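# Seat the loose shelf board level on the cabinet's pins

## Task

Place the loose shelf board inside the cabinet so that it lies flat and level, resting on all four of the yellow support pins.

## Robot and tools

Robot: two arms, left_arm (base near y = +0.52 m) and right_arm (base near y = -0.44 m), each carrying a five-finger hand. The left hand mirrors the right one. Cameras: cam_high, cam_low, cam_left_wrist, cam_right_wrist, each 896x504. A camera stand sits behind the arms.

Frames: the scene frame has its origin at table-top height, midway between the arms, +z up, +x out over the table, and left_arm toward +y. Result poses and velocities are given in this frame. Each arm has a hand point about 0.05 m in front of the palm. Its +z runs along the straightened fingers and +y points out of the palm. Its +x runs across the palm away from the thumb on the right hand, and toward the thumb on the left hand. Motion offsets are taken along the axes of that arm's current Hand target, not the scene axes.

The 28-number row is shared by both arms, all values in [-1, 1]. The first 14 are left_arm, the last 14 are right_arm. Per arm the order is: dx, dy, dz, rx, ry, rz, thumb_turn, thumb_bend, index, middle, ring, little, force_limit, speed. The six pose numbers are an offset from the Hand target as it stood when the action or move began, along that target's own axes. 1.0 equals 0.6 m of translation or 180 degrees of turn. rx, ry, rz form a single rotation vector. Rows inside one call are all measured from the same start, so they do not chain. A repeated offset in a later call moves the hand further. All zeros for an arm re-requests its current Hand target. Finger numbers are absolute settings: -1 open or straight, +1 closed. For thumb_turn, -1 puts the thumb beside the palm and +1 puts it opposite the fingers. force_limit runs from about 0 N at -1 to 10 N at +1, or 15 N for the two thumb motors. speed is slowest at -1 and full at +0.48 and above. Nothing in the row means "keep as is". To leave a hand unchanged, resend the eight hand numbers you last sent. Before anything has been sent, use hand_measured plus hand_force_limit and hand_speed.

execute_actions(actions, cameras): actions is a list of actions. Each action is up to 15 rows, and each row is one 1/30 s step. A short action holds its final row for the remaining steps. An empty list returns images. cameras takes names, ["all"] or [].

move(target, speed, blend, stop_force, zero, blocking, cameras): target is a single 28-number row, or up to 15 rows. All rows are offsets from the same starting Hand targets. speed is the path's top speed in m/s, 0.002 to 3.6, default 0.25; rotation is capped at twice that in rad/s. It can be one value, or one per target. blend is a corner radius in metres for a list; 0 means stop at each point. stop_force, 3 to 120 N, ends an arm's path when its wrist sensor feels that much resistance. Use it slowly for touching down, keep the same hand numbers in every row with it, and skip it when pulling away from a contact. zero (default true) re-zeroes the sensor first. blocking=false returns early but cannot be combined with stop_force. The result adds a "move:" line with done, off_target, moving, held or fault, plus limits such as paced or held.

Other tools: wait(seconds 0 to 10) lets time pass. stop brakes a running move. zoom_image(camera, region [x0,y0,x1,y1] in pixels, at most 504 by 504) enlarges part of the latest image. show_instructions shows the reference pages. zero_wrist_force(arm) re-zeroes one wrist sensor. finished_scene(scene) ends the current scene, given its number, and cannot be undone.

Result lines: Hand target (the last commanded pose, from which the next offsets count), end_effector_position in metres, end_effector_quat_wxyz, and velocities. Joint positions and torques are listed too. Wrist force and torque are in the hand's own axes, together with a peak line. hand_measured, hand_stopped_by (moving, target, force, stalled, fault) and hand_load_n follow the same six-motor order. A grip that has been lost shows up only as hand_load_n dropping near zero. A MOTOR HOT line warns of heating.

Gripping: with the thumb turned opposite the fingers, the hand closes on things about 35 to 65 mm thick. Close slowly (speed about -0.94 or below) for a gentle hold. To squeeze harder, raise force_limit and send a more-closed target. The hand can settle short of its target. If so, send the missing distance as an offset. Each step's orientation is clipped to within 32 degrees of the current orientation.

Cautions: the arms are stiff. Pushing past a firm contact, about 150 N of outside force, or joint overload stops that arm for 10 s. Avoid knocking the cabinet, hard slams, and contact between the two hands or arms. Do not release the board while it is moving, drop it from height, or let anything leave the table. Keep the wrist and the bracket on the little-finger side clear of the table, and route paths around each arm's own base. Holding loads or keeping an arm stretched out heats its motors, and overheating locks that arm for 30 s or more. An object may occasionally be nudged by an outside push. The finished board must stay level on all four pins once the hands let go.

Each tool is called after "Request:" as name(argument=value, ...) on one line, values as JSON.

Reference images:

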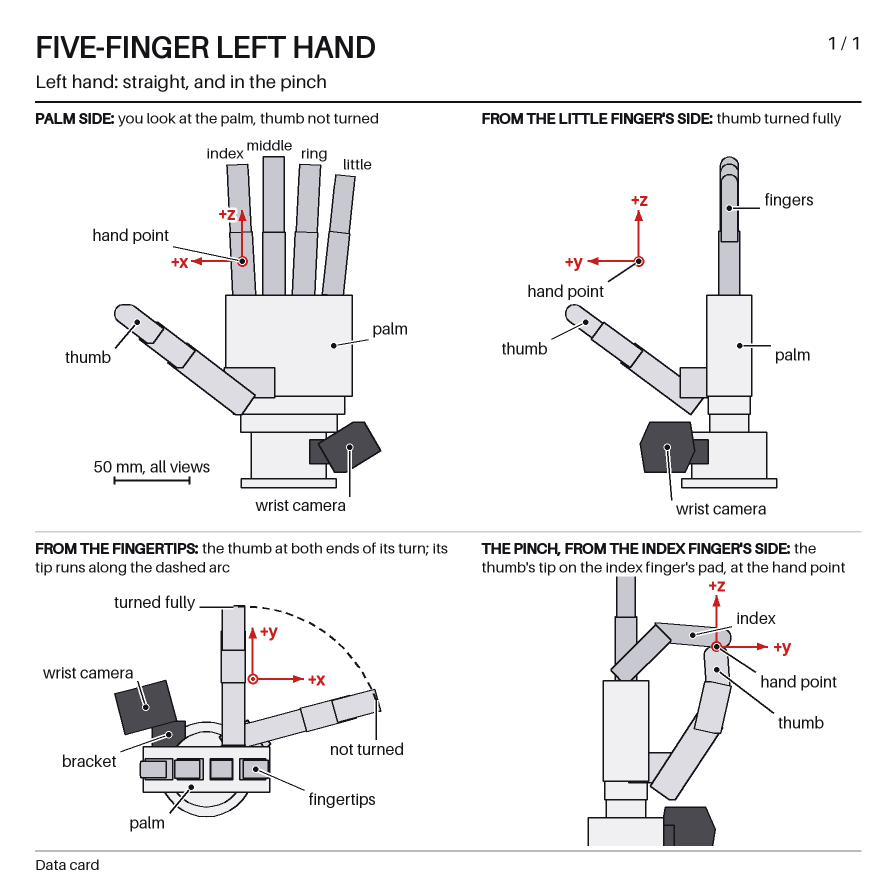

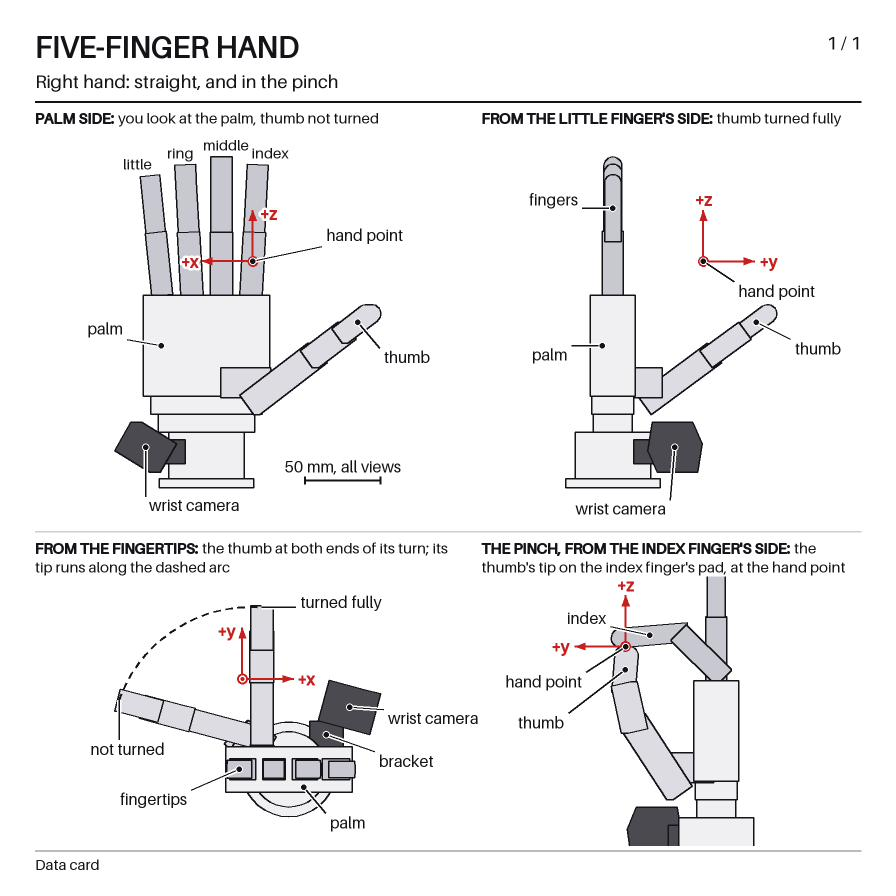

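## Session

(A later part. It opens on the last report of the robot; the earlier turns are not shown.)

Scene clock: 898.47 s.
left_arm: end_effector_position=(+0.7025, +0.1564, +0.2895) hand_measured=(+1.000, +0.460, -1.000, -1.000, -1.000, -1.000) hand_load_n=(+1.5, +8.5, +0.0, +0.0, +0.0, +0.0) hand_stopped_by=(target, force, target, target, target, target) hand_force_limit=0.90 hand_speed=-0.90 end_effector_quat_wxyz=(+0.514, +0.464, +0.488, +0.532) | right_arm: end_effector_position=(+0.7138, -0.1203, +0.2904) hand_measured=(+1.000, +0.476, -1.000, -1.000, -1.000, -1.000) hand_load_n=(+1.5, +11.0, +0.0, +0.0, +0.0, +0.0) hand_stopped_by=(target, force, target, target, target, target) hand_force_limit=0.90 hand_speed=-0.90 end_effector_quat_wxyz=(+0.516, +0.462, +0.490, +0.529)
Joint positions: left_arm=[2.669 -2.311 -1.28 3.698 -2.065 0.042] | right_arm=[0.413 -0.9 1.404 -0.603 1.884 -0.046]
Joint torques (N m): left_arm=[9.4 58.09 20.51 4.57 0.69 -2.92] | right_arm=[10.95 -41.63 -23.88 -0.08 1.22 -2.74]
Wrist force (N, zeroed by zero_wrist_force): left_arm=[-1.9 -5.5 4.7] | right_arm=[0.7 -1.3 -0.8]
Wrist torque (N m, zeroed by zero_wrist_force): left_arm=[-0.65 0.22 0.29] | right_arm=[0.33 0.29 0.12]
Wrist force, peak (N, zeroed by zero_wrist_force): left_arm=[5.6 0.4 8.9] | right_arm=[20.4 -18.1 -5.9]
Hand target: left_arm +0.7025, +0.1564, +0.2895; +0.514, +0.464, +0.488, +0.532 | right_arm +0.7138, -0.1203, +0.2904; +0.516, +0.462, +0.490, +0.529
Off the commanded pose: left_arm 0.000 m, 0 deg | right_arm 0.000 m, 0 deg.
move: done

Request:
move(target=[0.002,0,0,0,0,0,1,0.85,-1,-1,-1,-1,0.9,-0.9,0.002,0,0,0,0,0,1,0.85,-1,-1,-1,-1,0.9,-0.9], speed=0.01)

Request:
move(target=[0,-0.0183,-0.0017,0,0,0,1,0.85,-1,-1,-1,-1,0.9,-0.9,0,-0.0183,-0.0017,0,0,0,1,0.85,-1,-1,-1,-1,0.9,-0.9], speed=0.015, stop_force=6, cameras=["all"])

Request:
zoom_image(camera="cam_low", region=[510, 170, 610, 240])

Request:
zoom_image(camera="cam_high", region=[270, 190, 410, 330])

Request:
zoom_image(camera="cam_high", region=[550, 170, 690, 310])

Scene clock: 929.87 s.
left_arm: end_effector_position=(+0.7025, +0.1576, +0.2895) hand_measured=(+1.000, +0.460, -1.000, -1.000, -1.000, -1.000) hand_load_n=(+1.5, +8.5, +0.0, +0.0, +0.0, -0.5) hand_stopped_by=(target, force, target, target, target, target) hand_force_limit=0.90 hand_speed=-0.90 end_effector_quat_wxyz=(+0.514, +0.464, +0.488, +0.532) | right_arm: end_effector_position=(+0.7137, -0.1190, +0.2904) hand_measured=(+1.000, +0.476, -1.000, -1.000, -1.000, -1.000) hand_load_n=(+1.5, +11.5, +0.0, +0.0, +0.0, +0.0) hand_stopped_by=(target, force, target, target, target, target) hand_force_limit=0.90 hand_speed=-0.90 end_effector_quat_wxyz=(+0.516, +0.462, +0.490, +0.529)
Joint positions: left_arm=[2.67 -2.31 -1.283 3.699 -2.063 0.042] | right_arm=[0.415 -0.899 1.402 -0.602 1.885 -0.046]
Joint torques (N m): left_arm=[8.18 56.62 20.81 4.53 0.66 -2.84] | right_arm=[8.51 -44 -23.37 -0.15 1.34 -2.47]
Wrist force (N, zeroed by zero_wrist_force): left_arm=[-1.1 -5.6 4.6] | right_arm=[0.6 -1.1 -0.7]
Wrist torque (N m, zeroed by zero_wrist_force): left_arm=[-0.64 0.17 0.37] | right_arm=[0.34 0.23 0.15]
Wrist force, peak (N, zeroed by zero_wrist_force): left_arm=[-1.7 -5.3 5.1] | right_arm=[-1.3 -1.4 -0.4]
Hand target: left_arm +0.7025, +0.1576, +0.2895; +0.514, +0.464, +0.488, +0.532 | right_arm +0.7137, -0.1191, +0.2904; +0.516, +0.462, +0.490, +0.529
Off the commanded pose: left_arm 0.000 m, 0 deg | right_arm 0.000 m, 0 deg.
move: done

Scene clock: 931.77 s.
left_arm: end_effector_position=(+0.7025, +0.1575, +0.2785) hand_measured=(+1.000, +0.460, -1.000, -1.000, -1.000, -1.000) hand_load_n=(+1.5, +9.0, +0.0, +0.0, +0.0, +0.0) hand_stopped_by=(target, force, target, target, target, target) hand_force_limit=0.90 hand_speed=-0.90 end_effector_quat_wxyz=(+0.514, +0.464, +0.488, +0.532) | right_arm: end_effector_position=(+0.7137, -0.1192, +0.2793) hand_measured=(+1.000, +0.476, -1.000, -1.000, -1.000, -1.000) hand_load_n=(+1.5, +11.5, +0.0, +0.0, +0.0, +0.0) hand_stopped_by=(target, force, target, target, target, target) hand_force_limit=0.90 hand_speed=-0.90 end_effector_quat_wxyz=(+0.516, +0.462, +0.490, +0.529)
Joint positions: left_arm=[2.67 -2.322 -1.292 3.72 -2.064 0.042] | right_arm=[0.415 -0.886 1.412 -0.624 1.885 -0.046]
Joint torques (N m): left_arm=[-7.06 59.38 31.91 1.65 -1.44 -0.91] | right_arm=[-16.73 -62.44 -27.08 0.04 -0.04 1.74]
Wrist force (N, zeroed by zero_wrist_force): left_arm=[-2.7 -5.5 4.6] | right_arm=[1.8 -1.1 -0.4]
Wrist torque (N m, zeroed by zero_wrist_force): left_arm=[-0.62 0.16 0.32] | right_arm=[0.32 0.24 0.19]
Wrist force, peak (N, zeroed by zero_wrist_force): left_arm=[-3.2 -5.7 4.7] | right_arm=[2.2 -1.3 -0.8]
Hand target: left_arm +0.7025, +0.1575, +0.2785; +0.514, +0.464, +0.488, +0.532 | right_arm +0.7137, -0.1192, +0.2793; +0.516, +0.462, +0.490, +0.529
Off the commanded pose: left_arm 0.000 m, 0 deg | right_arm 0.000 m, 0 deg.
move: done

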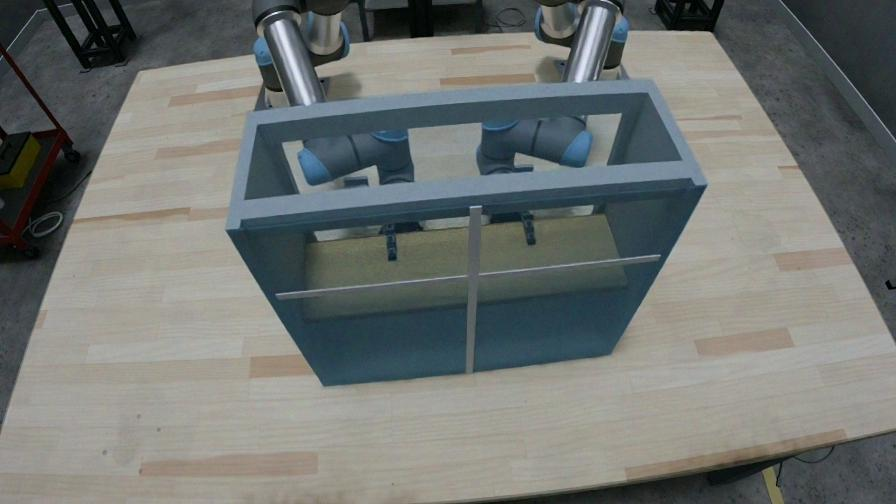

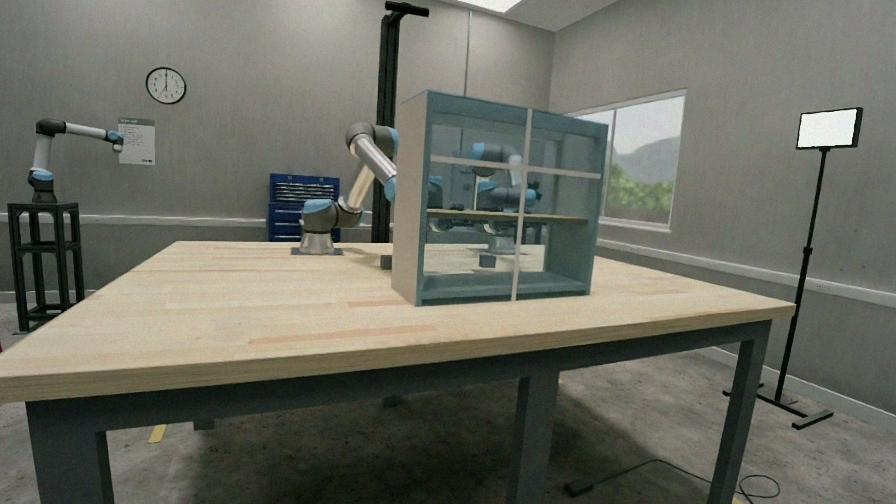

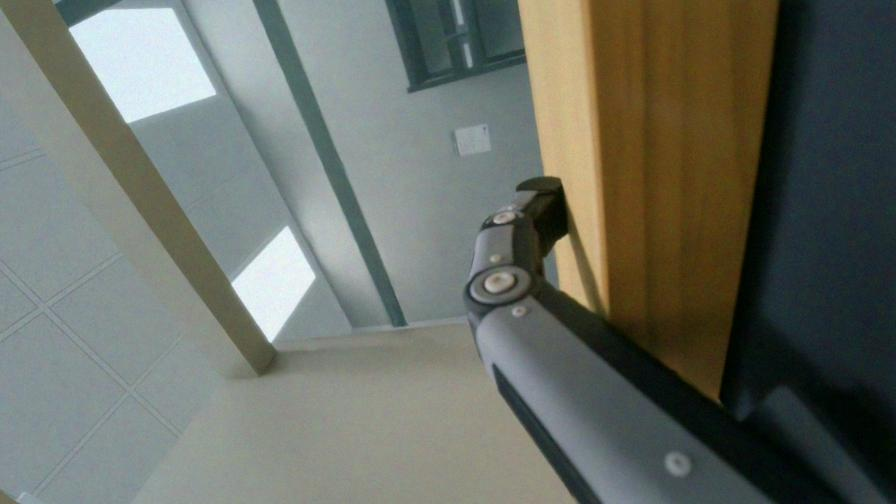

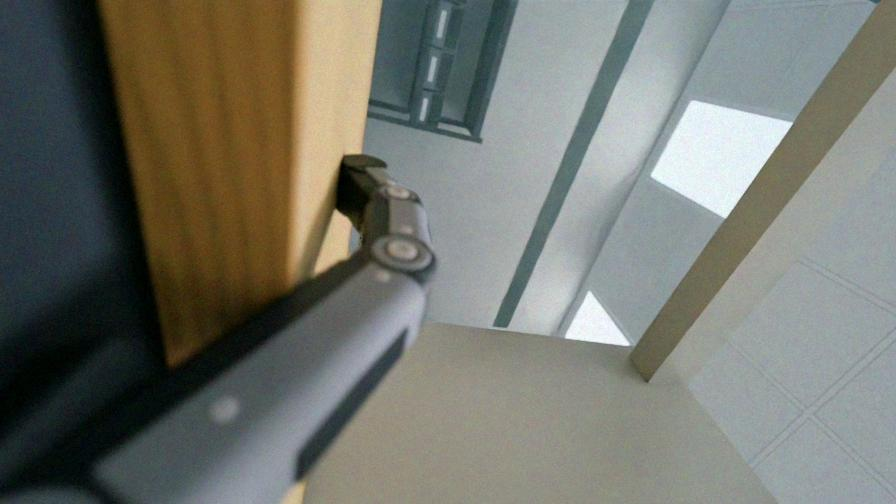

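Scaled by 5.040 from the camera's 896x504 image, which has a finer 1280x720 frame.

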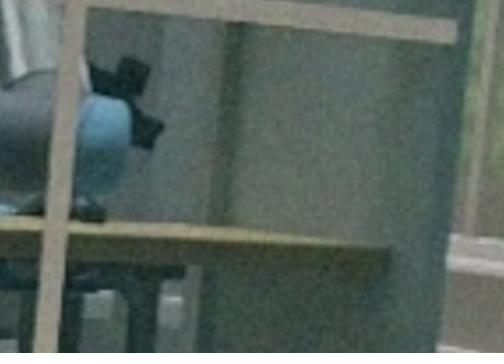

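Scaled by 3.600 from the camera's 896x504 image, which has a finer 1280x720 frame.

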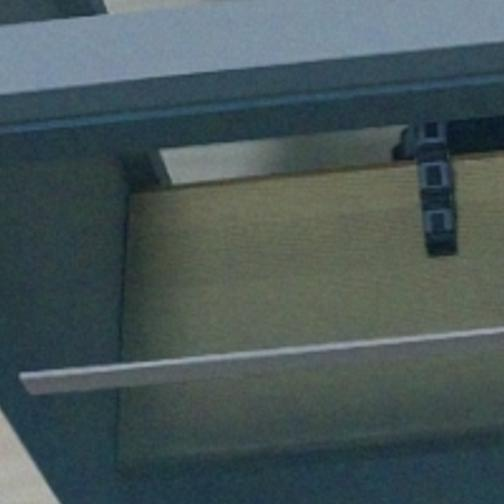

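Scaled by 3.600 from the camera's 896x504 image, which has a finer 1280x720 frame.

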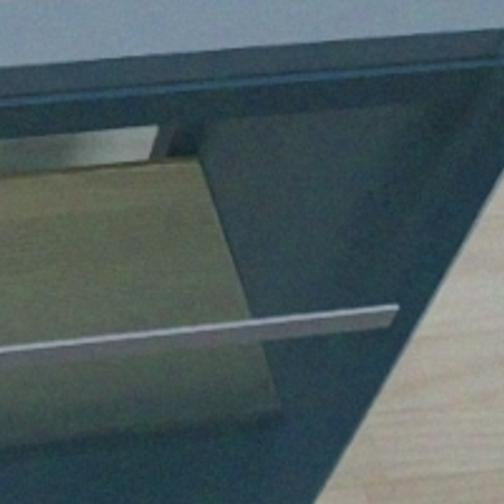

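Request:
move(target=[0,-0.0166,-0.0016,0,0,0,1,0.85,-1,-1,-1,-1,0.9,-0.9,0,-0.0166,-0.0016,0,0,0,1,0.85,-1,-1,-1,-1,0.9,-0.9], speed=0.008, stop_force=5)

Scene clock: 941.43 s.
left_arm: end_effector_position=(+0.7025, +0.1574, +0.2721) hand_measured=(+1.000, +0.460, -1.000, -1.000, -1.000, -1.000) hand_load_n=(+1.0, +10.0, +0.0, +0.0, +0.0, +0.0) hand_stopped_by=(target, force, target, target, target, target) hand_force_limit=0.90 hand_speed=-0.90 end_effector_quat_wxyz=(+0.514, +0.464, +0.488, +0.532) | right_arm: end_effector_position=(+0.7137, -0.1194, +0.2722) hand_measured=(+1.000, +0.476, -1.000, -1.000, -1.000, -1.000) hand_load_n=(+2.0, +12.5, +0.0, +0.0, +0.0, +0.0) hand_stopped_by=(target, force, target, target, target, target) hand_force_limit=0.90 hand_speed=-0.90 end_effector_quat_wxyz=(+0.516, +0.462, +0.490, +0.529)
Joint positions: left_arm=[2.67 -2.329 -1.297 3.733 -2.064 0.042] | right_arm=[0.415 -0.877 1.418 -0.638 1.885 -0.046]
Joint torques (N m): left_arm=[-6.79 60.16 31.2 2.37 -1.31 1.2] | right_arm=[-15.67 -55.84 -23.31 0.77 -0.21 1.83]
Wrist force (N, zeroed by zero_wrist_force): left_arm=[-3.5 -5.7 6.2] | right_arm=[2.0 6.8 -0.5]
Wrist torque (N m, zeroed by zero_wrist_force): left_arm=[-0.76 0.30 0.44] | right_arm=[0.60 0.24 0.32]
Wrist force, peak (N, zeroed by zero_wrist_force): left_arm=[-3.6 -5.8 6.3] | right_arm=[1.3 9.9 -2.4]
Hand target: left_arm +0.7025, +0.1574, +0.2722; +0.514, +0.464, +0.488, +0.532 (not the last commanded pose) | right_arm +0.7137, -0.1194, +0.2722; +0.516, +0.462, +0.490, +0.529 (not the last commanded pose)
Off the commanded pose: left_arm 0.004 m, 0 deg | right_arm 0.003 m, 0 deg.
move: contact (left_arm, right_arm)

Request:
move(target=[0,-0.0033,-0.0003,0,0,0,1,0.85,-1,-1,-1,-1,0.9,-0.9,0,-0.0008,-0.0001,0,0,0,1,0.85,-1,-1,-1,-1,0.9,-0.9], speed=0.008, stop_force=6)

Scene clock: 950.93 s.
left_arm: end_effector_position=(+0.7025, +0.1574, +0.2718) hand_measured=(+1.000, +0.460, -1.000, -1.000, -1.000, -1.000) hand_load_n=(+1.5, +10.5, +0.0, +0.0, +0.0, +0.0) hand_stopped_by=(target, force, target, target, target, target) hand_force_limit=0.90 hand_speed=-0.90 end_effector_quat_wxyz=(+0.514, +0.463, +0.488, +0.532) | right_arm: end_effector_position=(+0.7137, -0.1194, +0.2718) hand_measured=(+1.000, +0.476, -1.000, -1.000, -1.000, -1.000) hand_load_n=(+1.5, +12.5, +0.0, +0.0, +0.0, +0.0) hand_stopped_by=(target, force, target, target, target, target) hand_force_limit=0.90 hand_speed=-0.90 end_effector_quat_wxyz=(+0.516, +0.462, +0.490, +0.530)
Joint positions: left_arm=[2.67 -2.33 -1.297 3.734 -2.064 0.042] | right_arm=[0.415 -0.877 1.418 -0.64 1.885 -0.046]
Joint torques (N m): left_arm=[-4.15 56.03 28.85 0.96 -0.34 0.62] | right_arm=[-13.14 -38.3 -8.99 -1.92 1.8 1.65]
Wrist force (N, zeroed by zero_wrist_force): left_arm=[-1.9 0.5 4.3] | right_arm=[1.5 13.8 -0.6]
Wrist torque (N m, zeroed by zero_wrist_force): left_arm=[-0.40 0.17 0.21] | right_arm=[0.98 0.24 0.35]
Wrist force, peak (N, zeroed by zero_wrist_force): left_arm=[-3.8 -6.1 6.2] | right_arm=[1.4 13.9 -0.7]
Hand target: left_arm +0.7025, +0.1574, +0.2718; +0.514, +0.463, +0.488, +0.532 (not the last commanded pose) | right_arm +0.7137, -0.1194, +0.2718; +0.516, +0.462, +0.490, +0.530
Off the commanded pose: left_arm 0.002 m, 0 deg | right_arm 0.000 m, 0 deg.
move: contact (left_arm, right_arm)

Request:
move(target=[0,0,0,0,0,0,1,0.85,-1,-1,-1,-1,0.9,-0.9,0,0.0007,0.0001,0,0,0,1,0.85,-1,-1,-1,-1,0.9,-0.9], speed=0.008)

Request:
move(target=[0,0,0,0,0,0,1,-1,-1,-1,-1,-1,0.9,-0.6,0,0,0,0,0,0,1,-1,-1,-1,-1,-1,0.9,-0.6], cameras=["all"])

Scene clock: 962.47 s.
left_arm: end_effector_position=(+0.7025, +0.1574, +0.2718) hand_measured=(+1.000, +0.460, -1.000, -1.000, -1.000, -1.000) hand_load_n=(+1.5, +10.5, +0.0, +0.0, +0.0, +0.5) hand_stopped_by=(target, force, target, target, target, target) hand_force_limit=0.90 hand_speed=-0.90 end_effector_quat_wxyz=(+0.514, +0.463, +0.488, +0.532) | right_arm: end_effector_position=(+0.7137, -0.1194, +0.2722) hand_measured=(+1.000, +0.476, -1.000, -1.000, -1.000, -1.000) hand_load_n=(+1.5, +12.0, +0.0, +0.0, +0.0, +0.0) hand_stopped_by=(target, force, target, target, target, target) hand_force_limit=0.90 hand_speed=-0.90 end_effector_quat_wxyz=(+0.516, +0.462, +0.490, +0.530)
Joint positions: left_arm=[2.67 -2.33 -1.297 3.734 -2.064 0.042] | right_arm=[0.415 -0.877 1.418 -0.639 1.885 -0.046]
Joint torques (N m): left_arm=[-4.23 55.89 28.47 3.44 -0.34 0.49] | right_arm=[-12.35 -56.57 -23.14 0.8 1.66 2.11]
Wrist force (N, zeroed by zero_wrist_force): left_arm=[-1.9 1.3 4.4] | right_arm=[1.7 6.2 0.1]
Wrist torque (N m, zeroed by zero_wrist_force): left_arm=[-0.35 0.18 0.18] | right_arm=[0.58 0.22 0.30]
Wrist force, peak (N, zeroed by zero_wrist_force): left_arm=[-2.3 0.5 4.7] | right_arm=[1.6 14.1 -0.7]
Hand target: left_arm +0.7025, +0.1574, +0.2718; +0.514, +0.463, +0.488, +0.532 | right_arm +0.7137, -0.1194, +0.2723; +0.516, +0.462, +0.490, +0.530
Off the commanded pose: left_arm 0.000 m, 0 deg | right_arm 0.000 m, 0 deg.
move: done

Scene clock: 965.33 s.
left_arm: end_effector_position=(+0.7025, +0.1574, +0.2718) hand_measured=(+1.000, -1.000, -1.000, -1.000, -1.000, -1.000) hand_load_n=(+0.0, +0.0, +0.0, +0.0, +0.0, +0.5) hand_stopped_by=(target, target, target, target, target, target) hand_force_limit=0.90 hand_speed=-0.60 end_effector_quat_wxyz=(+0.514, +0.463, +0.488, +0.532) | right_arm: end_effector_position=(+0.7137, -0.1194, +0.2723) hand_measured=(+1.000, -1.000, -1.000, -1.000, -1.000, -1.000) hand_load_n=(+0.0, +0.0, +0.0, +0.0, +0.0, +0.0) hand_stopped_by=(target, target, target, target, target, target) hand_force_limit=0.90 hand_speed=-0.60 end_effector_quat_wxyz=(+0.516, +0.462, +0.490, +0.530)
Joint positions: left_arm=[2.67 -2.33 -1.297 3.734 -2.064 0.042] | right_arm=[0.415 -0.877 1.418 -0.639 1.885 -0.046]
Joint torques (N m): left_arm=[-3.9 52 26.18 3.41 -0.13 0.61] | right_arm=[-12.63 -56.77 -24.2 -4.16 -1.12 1.82]
Wrist force (N, zeroed by zero_wrist_force): left_arm=[-0.5 1.6 5.3] | right_arm=[-0.5 -3.8 -0.4]
Wrist torque (N m, zeroed by zero_wrist_force): left_arm=[-0.27 0.25 -0.14] | right_arm=[-0.29 0.27 -0.13]
Wrist force, peak (N, zeroed by zero_wrist_force): left_arm=[-1.5 -2.3 5.3] | right_arm=[1.5 6.1 0.1]
Hand target: left_arm +0.7025, +0.1574, +0.2718; +0.514, +0.463, +0.488, +0.532 | right_arm +0.7137, -0.1194, +0.2723; +0.516, +0.462, +0.490, +0.530
Off the commanded pose: left_arm 0.000 m, 0 deg | right_arm 0.000 m, 0 deg.
move: done

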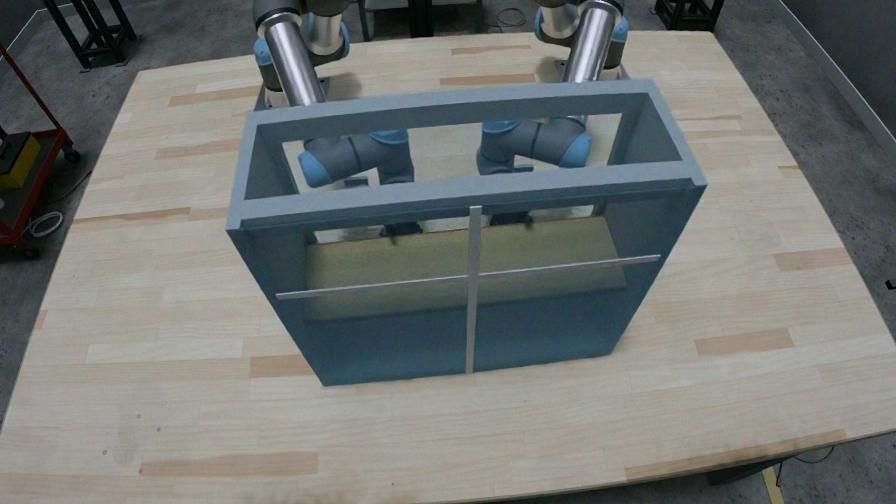

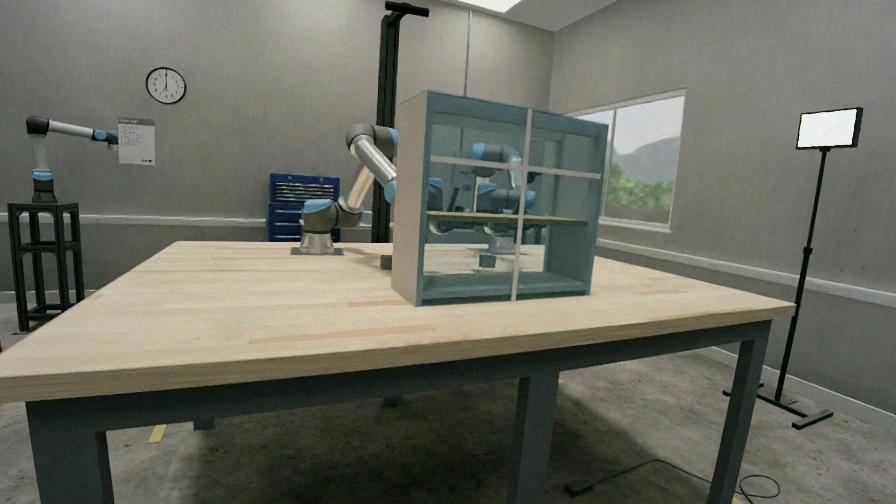

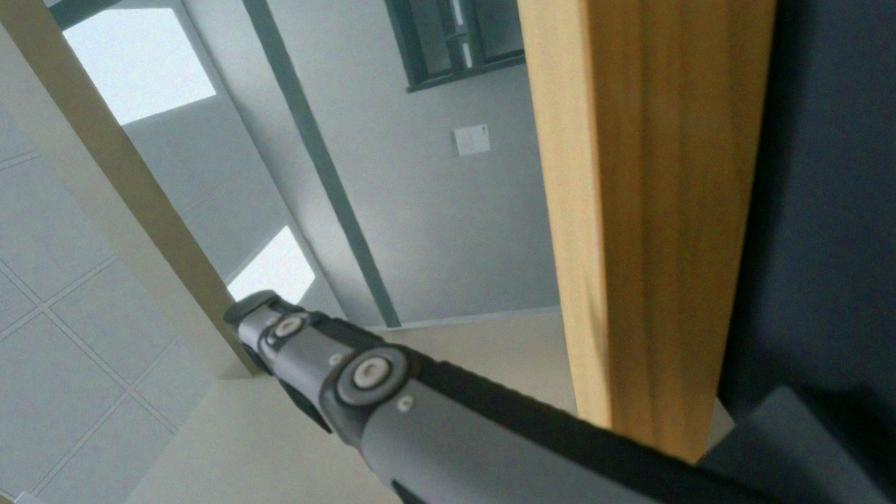

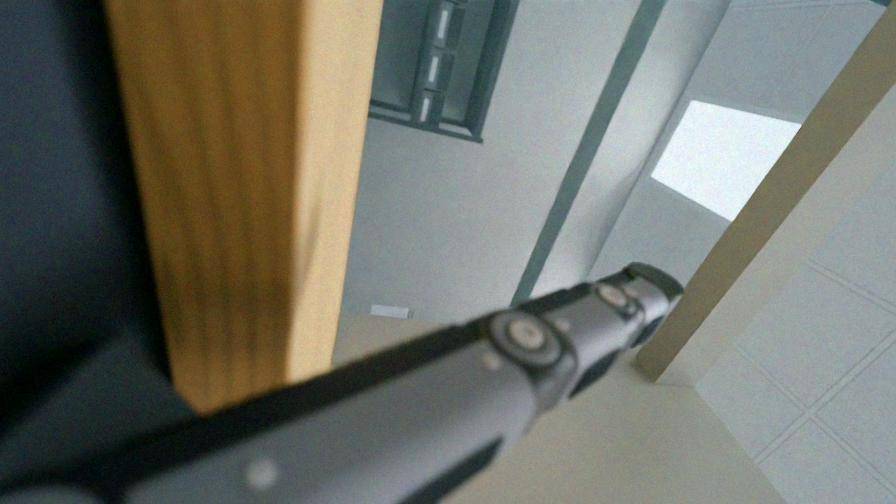

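Request:
move(target=[[0,-0.0066,-0.0006,0,0,0,1,-1,-1,-1,-1,-1,0.9,-0.6,0,-0.0066,-0.0006,0,0,0,1,-1,-1,-1,-1,-1,0.9,-0.6],[0,-0.0348,-0.0033,0,0,0,1,-1,-1,-1,-1,-1,0.9,-0.6,0,-0.0348,-0.0033,0,0,0,1,-1,-1,-1,-1,-1,0.9,-0.6]], speed=[0.01,0.04], cameras=["all"])

Request:
zoom_image(camera="cam_low", region=[370, 80, 620, 310])

Request:
zoom_image(camera="cam_high", region=[270, 190, 410, 330])

Request:
zoom_image(camera="cam_high", region=[550, 170, 690, 310])

Scene clock: 984.63 s.
left_arm: end_effector_position=(+0.7025, +0.1572, +0.2506) hand_measured=(+1.000, -1.000, -1.000, -1.000, -1.000, -1.000) hand_load_n=(+0.0, +0.0, +0.0, +0.0, +0.0, +0.0) hand_stopped_by=(target, target, target, target, target, target) hand_force_limit=0.90 hand_speed=-0.60 end_effector_quat_wxyz=(+0.514, +0.464, +0.488, +0.532) end_effector_velocity=(+0.000, +0.000, +0.002) end_effector_angular_velocity=(+0.000, +0.002, +0.000) | right_arm: end_effector_position=(+0.7137, -0.1197, +0.2510) hand_measured=(+1.000, -1.000, -1.000, -1.000, -1.000, -1.000) hand_load_n=(+0.0, +0.0, +0.0, +0.0, +0.0, +0.0) hand_stopped_by=(target, target, target, target, target, target) hand_force_limit=0.90 hand_speed=-0.60 end_effector_quat_wxyz=(+0.516, +0.462, +0.490, +0.530) end_effector_velocity=(+0.000, +0.000, +0.002) end_effector_angular_velocity=(-0.001, +0.003, +0.000)
Joint positions: left_arm=[2.67 -2.355 -1.312 3.774 -2.064 0.042] | right_arm=[0.414 -0.851 1.433 -0.68 1.884 -0.046]
Joint velocities: left_arm=[0 0.003 0.001 -0.007 0 -0.001] | right_arm=[0 -0.004 0 0.007 0 0]
Joint torques (N m): left_arm=[-9.35 55.46 27.25 0.32 -1.23 0.8] | right_arm=[-13.77 -60.05 -24.99 0.44 -1.62 1.97]
Wrist force (N, zeroed by zero_wrist_force): left_arm=[-0.1 3.5 5.5] | right_arm=[-1.1 0.5 -0.6]
Wrist torque (N m, zeroed by zero_wrist_force): left_arm=[-0.17 0.26 -0.22] | right_arm=[-0.08 0.32 -0.15]
Wrist force, peak (N, zeroed by zero_wrist_force): left_arm=[-0.2 3.8 5.8] | right_arm=[-0.6 -4.1 -0.4]
Hand target: left_arm +0.7025, +0.1572, +0.2509; +0.514, +0.463, +0.488, +0.532 | right_arm +0.7137, -0.1197, +0.2513; +0.516, +0.462, +0.490, +0.530
Off the commanded pose: left_arm 0.000 m, 0 deg | right_arm 0.000 m, 0 deg.
move: done

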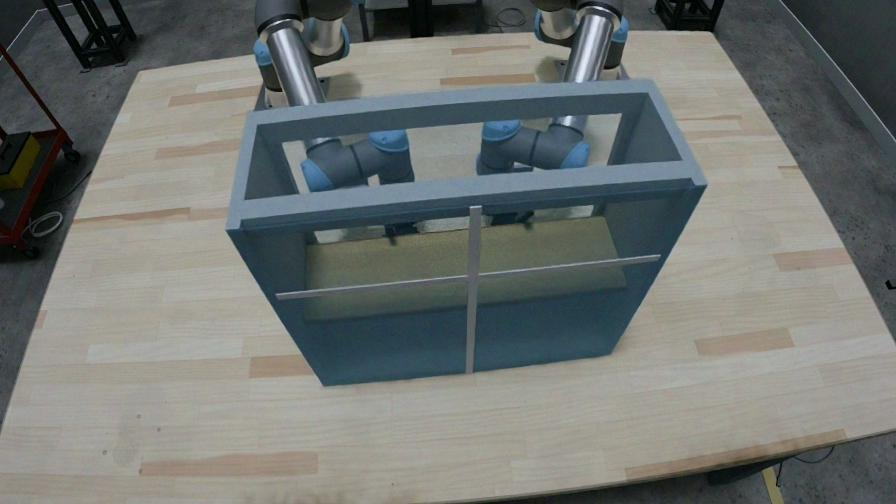

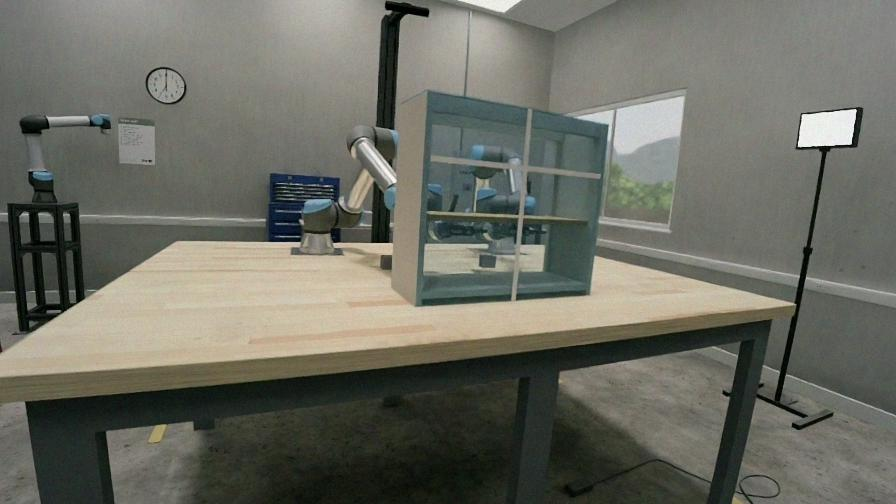

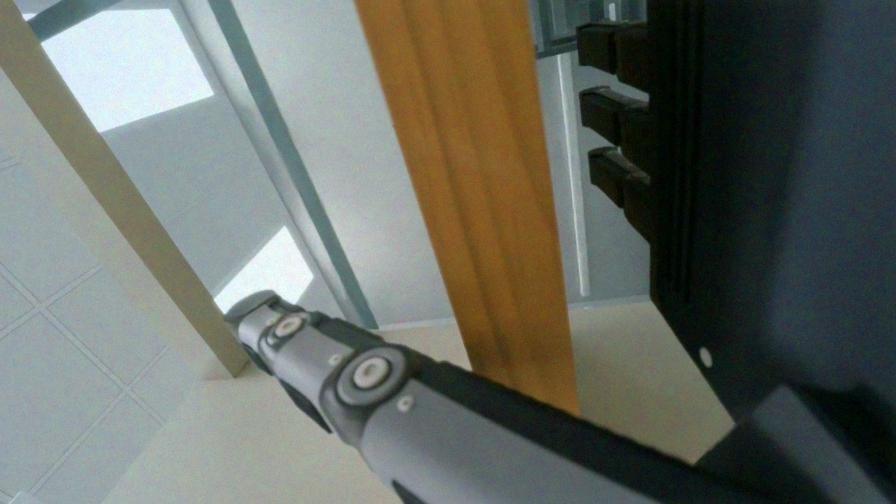

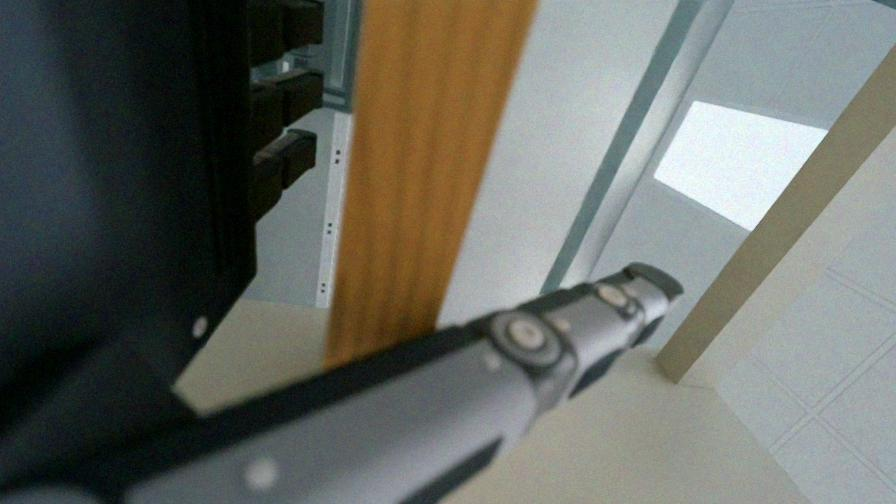

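Scaled by 2.016 from the camera's 896x504 image, which has a finer 1280x720 frame.

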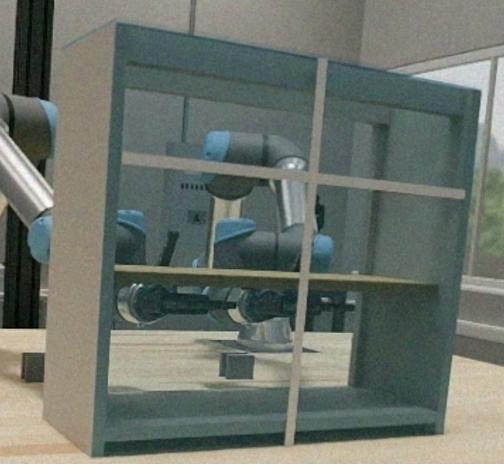

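Scaled by 3.600 from the camera's 896x504 image, which has a finer 1280x720 frame.

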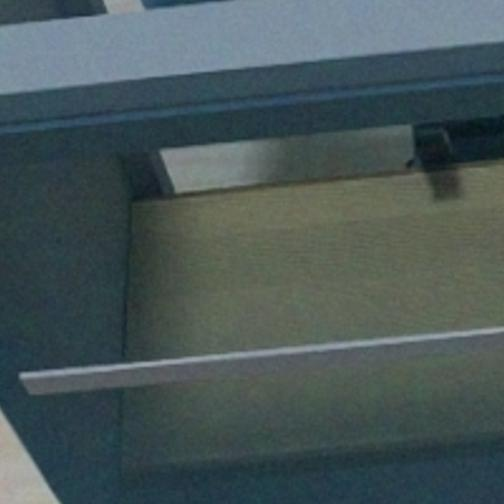

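Scaled by 3.600 from the camera's 896x504 image, which has a finer 1280x720 frame.

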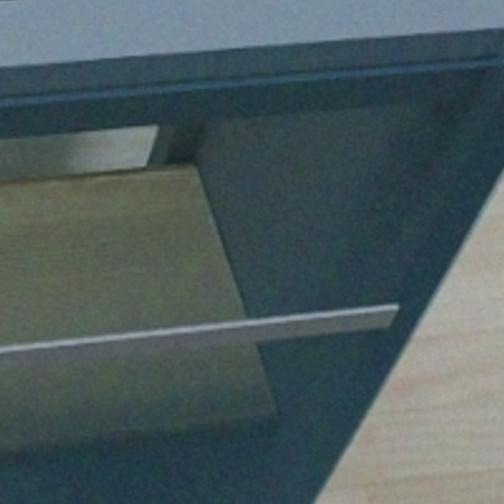

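Request:
move(target=[0,0.0155,-0.1659,0,0,0,1,-1,-1,-1,-1,-1,0.9,-0.6,0,0.0155,-0.1659,0,0,0,1,-1,-1,-1,-1,-1,0.9,-0.6], speed=0.1, stop_force=10)

Request:
move(target=[0,0.031,-0.3318,0,0,0,1,-1,-1,-1,-1,-1,0.9,-0.6,0,0.031,-0.3318,0,0,0,1,-1,-1,-1,-1,-1,0.9,-0.6], speed=0.15, stop_force=15, cameras=["all"])

Request:
zoom_image(camera="cam_left_wrist", region=[420, 100, 620, 300])

Request:
zoom_image(camera="cam_right_wrist", region=[280, 80, 480, 280])

Request:
zoom_image(camera="cam_low", region=[370, 80, 620, 310])

Scene clock: 1000.40 s.
left_arm: end_effector_position=(+0.6026, +0.1530, +0.2508) hand_measured=(+1.000, -1.000, -1.000, -1.000, -1.000, -1.000) hand_load_n=(+0.0, +0.0, +0.0, +0.0, +0.0, +0.0) hand_stopped_by=(target, target, target, target, target, target) hand_force_limit=0.90 hand_speed=-0.60 end_effector_quat_wxyz=(+0.514, +0.463, +0.488, +0.532) | right_arm: end_effector_position=(+0.6138, -0.1237, +0.2512) hand_measured=(+1.000, -1.000, -1.000, -1.000, -1.000, -1.000) hand_load_n=(-0.5, +0.0, +0.0, +0.0, +0.0, +0.0) hand_stopped_by=(target, target, target, target, target, target) hand_force_limit=0.90 hand_speed=-0.60 end_effector_quat_wxyz=(+0.516, +0.462, +0.490, +0.530)
Joint positions: left_arm=[2.586 -2.206 -1.587 3.905 -2.147 0.052] | right_arm=[0.473 -1.013 1.727 -0.814 1.943 -0.053]
Joint torques (N m): left_arm=[9.69 48.05 10.96 3.01 -0.83 -2.41] | right_arm=[-14.43 -43.12 -8.09 -2.59 -0.2 2.23]
Wrist force (N, zeroed by zero_wrist_force): left_arm=[0.0 3.7 5.5] | right_arm=[-1.0 0.5 -0.4]
Wrist torque (N m, zeroed by zero_wrist_force): left_arm=[-0.13 0.29 -0.28] | right_arm=[-0.09 0.31 -0.12]
Wrist force, peak (N, zeroed by zero_wrist_force): left_arm=[-0.3 3.8 6.5] | right_arm=[-0.7 0.5 -1.7]
Hand target: left_arm +0.6026, +0.1530, +0.2508; +0.514, +0.463, +0.488, +0.532 | right_arm +0.6138, -0.1237, +0.2512; +0.516, +0.462, +0.490, +0.530
Off the commanded pose: left_arm 0.000 m, 0 deg | right_arm 0.000 m, 0 deg.
move: done

Scene clock: 1002.90 s.
left_arm: end_effector_position=(+0.4028, +0.1446, +0.2506) hand_measured=(+1.000, -1.000, -1.000, -1.000, -1.000, -1.000) hand_load_n=(+0.0, -0.5, +0.0, +0.0, +0.0, +0.0) hand_stopped_by=(target, target, target, target, target, target) hand_force_limit=0.90 hand_speed=-0.60 end_effector_quat_wxyz=(+0.514, +0.463, +0.488, +0.532) | right_arm: end_effector_position=(+0.4140, -0.1317, +0.2511) hand_measured=(+1.000, -1.000, -1.000, -1.000, -1.000, -1.000) hand_load_n=(+0.0, +0.0, +0.0, +0.0, +0.0, +0.0) hand_stopped_by=(target, target, target, target, target, target) hand_force_limit=0.90 hand_speed=-0.60 end_effector_quat_wxyz=(+0.516, +0.462, +0.490, +0.530)
Joint positions: left_arm=[2.335 -1.987 -1.967 4.094 -2.397 0.093] | right_arm=[0.675 -1.283 2.169 -0.997 2.144 -0.077]
Joint torques (N m): left_arm=[-10.04 37.82 7.91 2.89 -1 -2.54] | right_arm=[-0.19 -34.69 -5.71 -0.9 1.39 2.23]
Wrist force (N, zeroed by zero_wrist_force): left_arm=[0.1 3.6 5.3] | right_arm=[-0.9 0.6 -0.4]
Wrist torque (N m, zeroed by zero_wrist_force): left_arm=[-0.16 0.24 -0.21] | right_arm=[-0.06 0.27 -0.12]
Wrist force, peak (N, zeroed by zero_wrist_force): left_arm=[0.5 3.4 7.2] | right_arm=[-1.0 0.7 -2.2]
Hand target: left_arm +0.4028, +0.1446, +0.2506; +0.514, +0.463, +0.488, +0.532 | right_arm +0.4140, -0.1317, +0.2511; +0.516, +0.462, +0.490, +0.530
Off the commanded pose: left_arm 0.000 m, 0 deg | right_arm 0.000 m, 0 deg.
move: done

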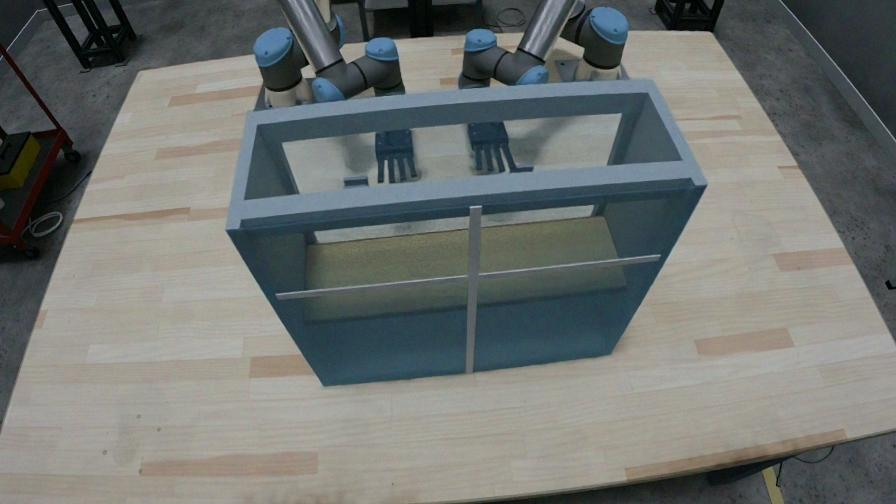

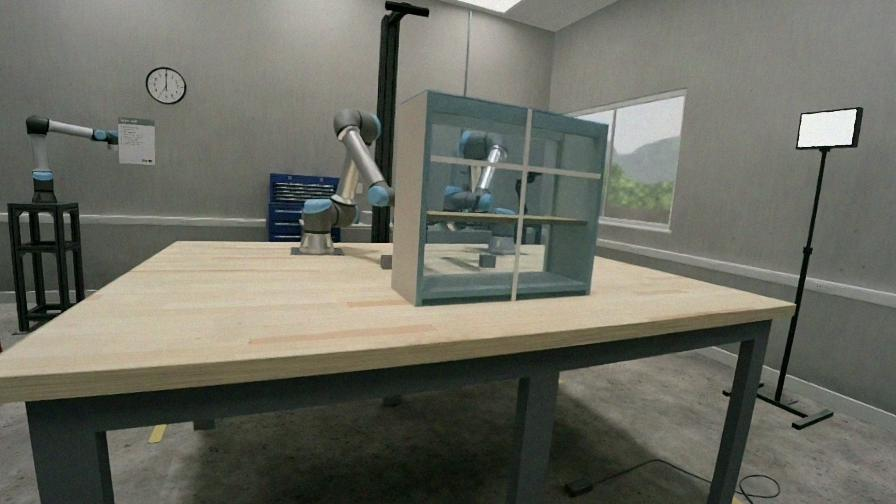

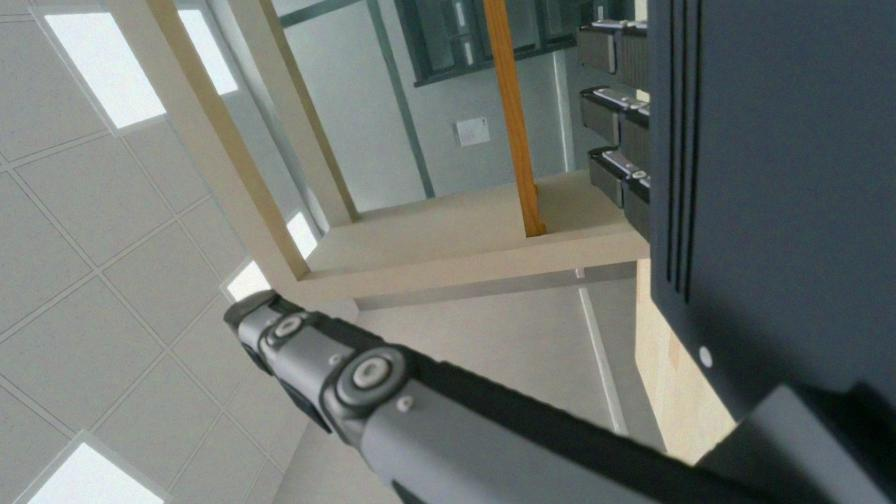

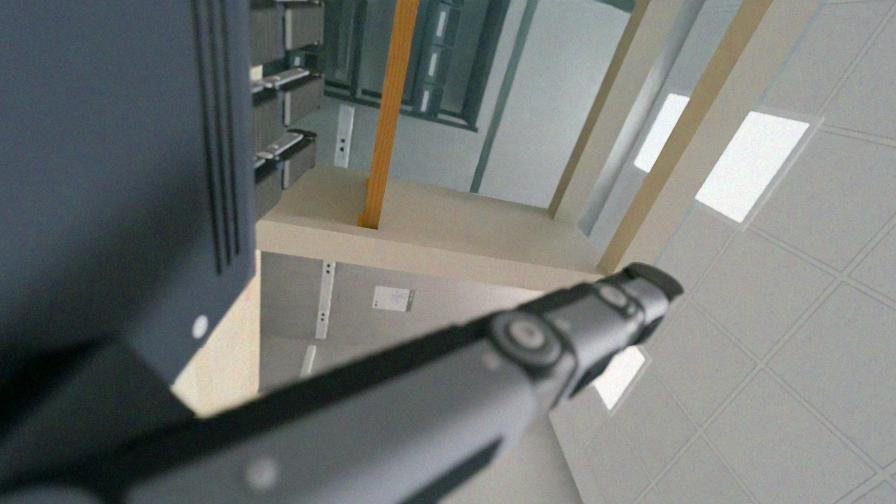

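Scaled by 2.520 from the camera's 896x504 image, which has a finer 1280x720 frame.

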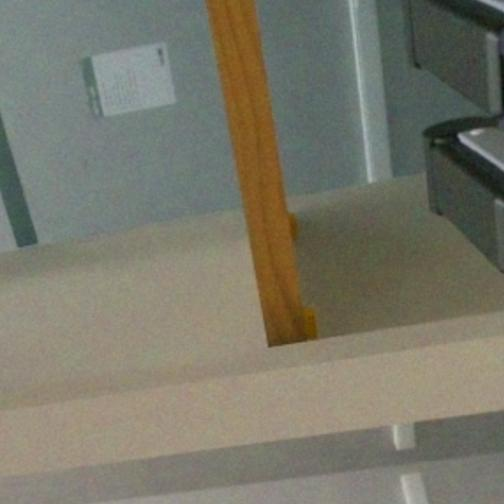

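Scaled by 2.520 from the camera's 896x504 image, which has a finer 1280x720 frame.

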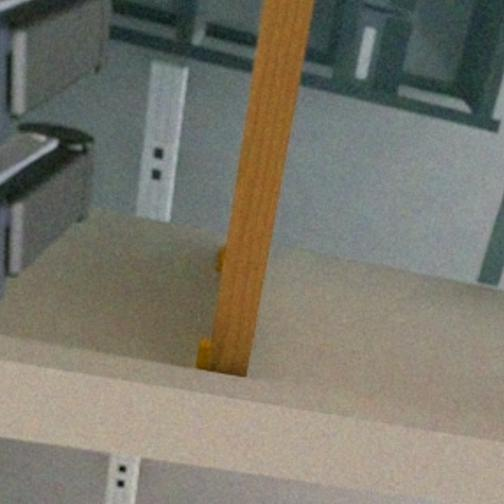

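Scaled by 2.016 from the camera's 896x504 image, which has a finer 1280x720 frame.

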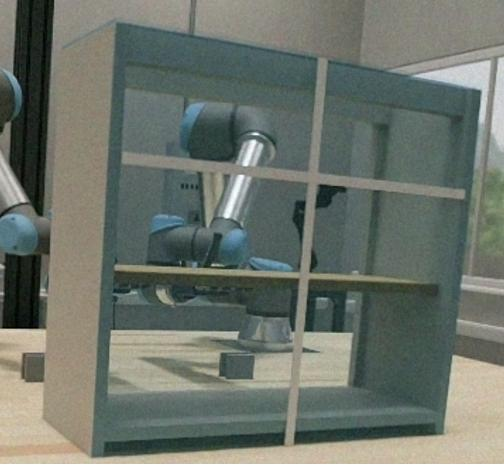

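Request:
finished_scene(scene=2)

The scene is finished: the task was done.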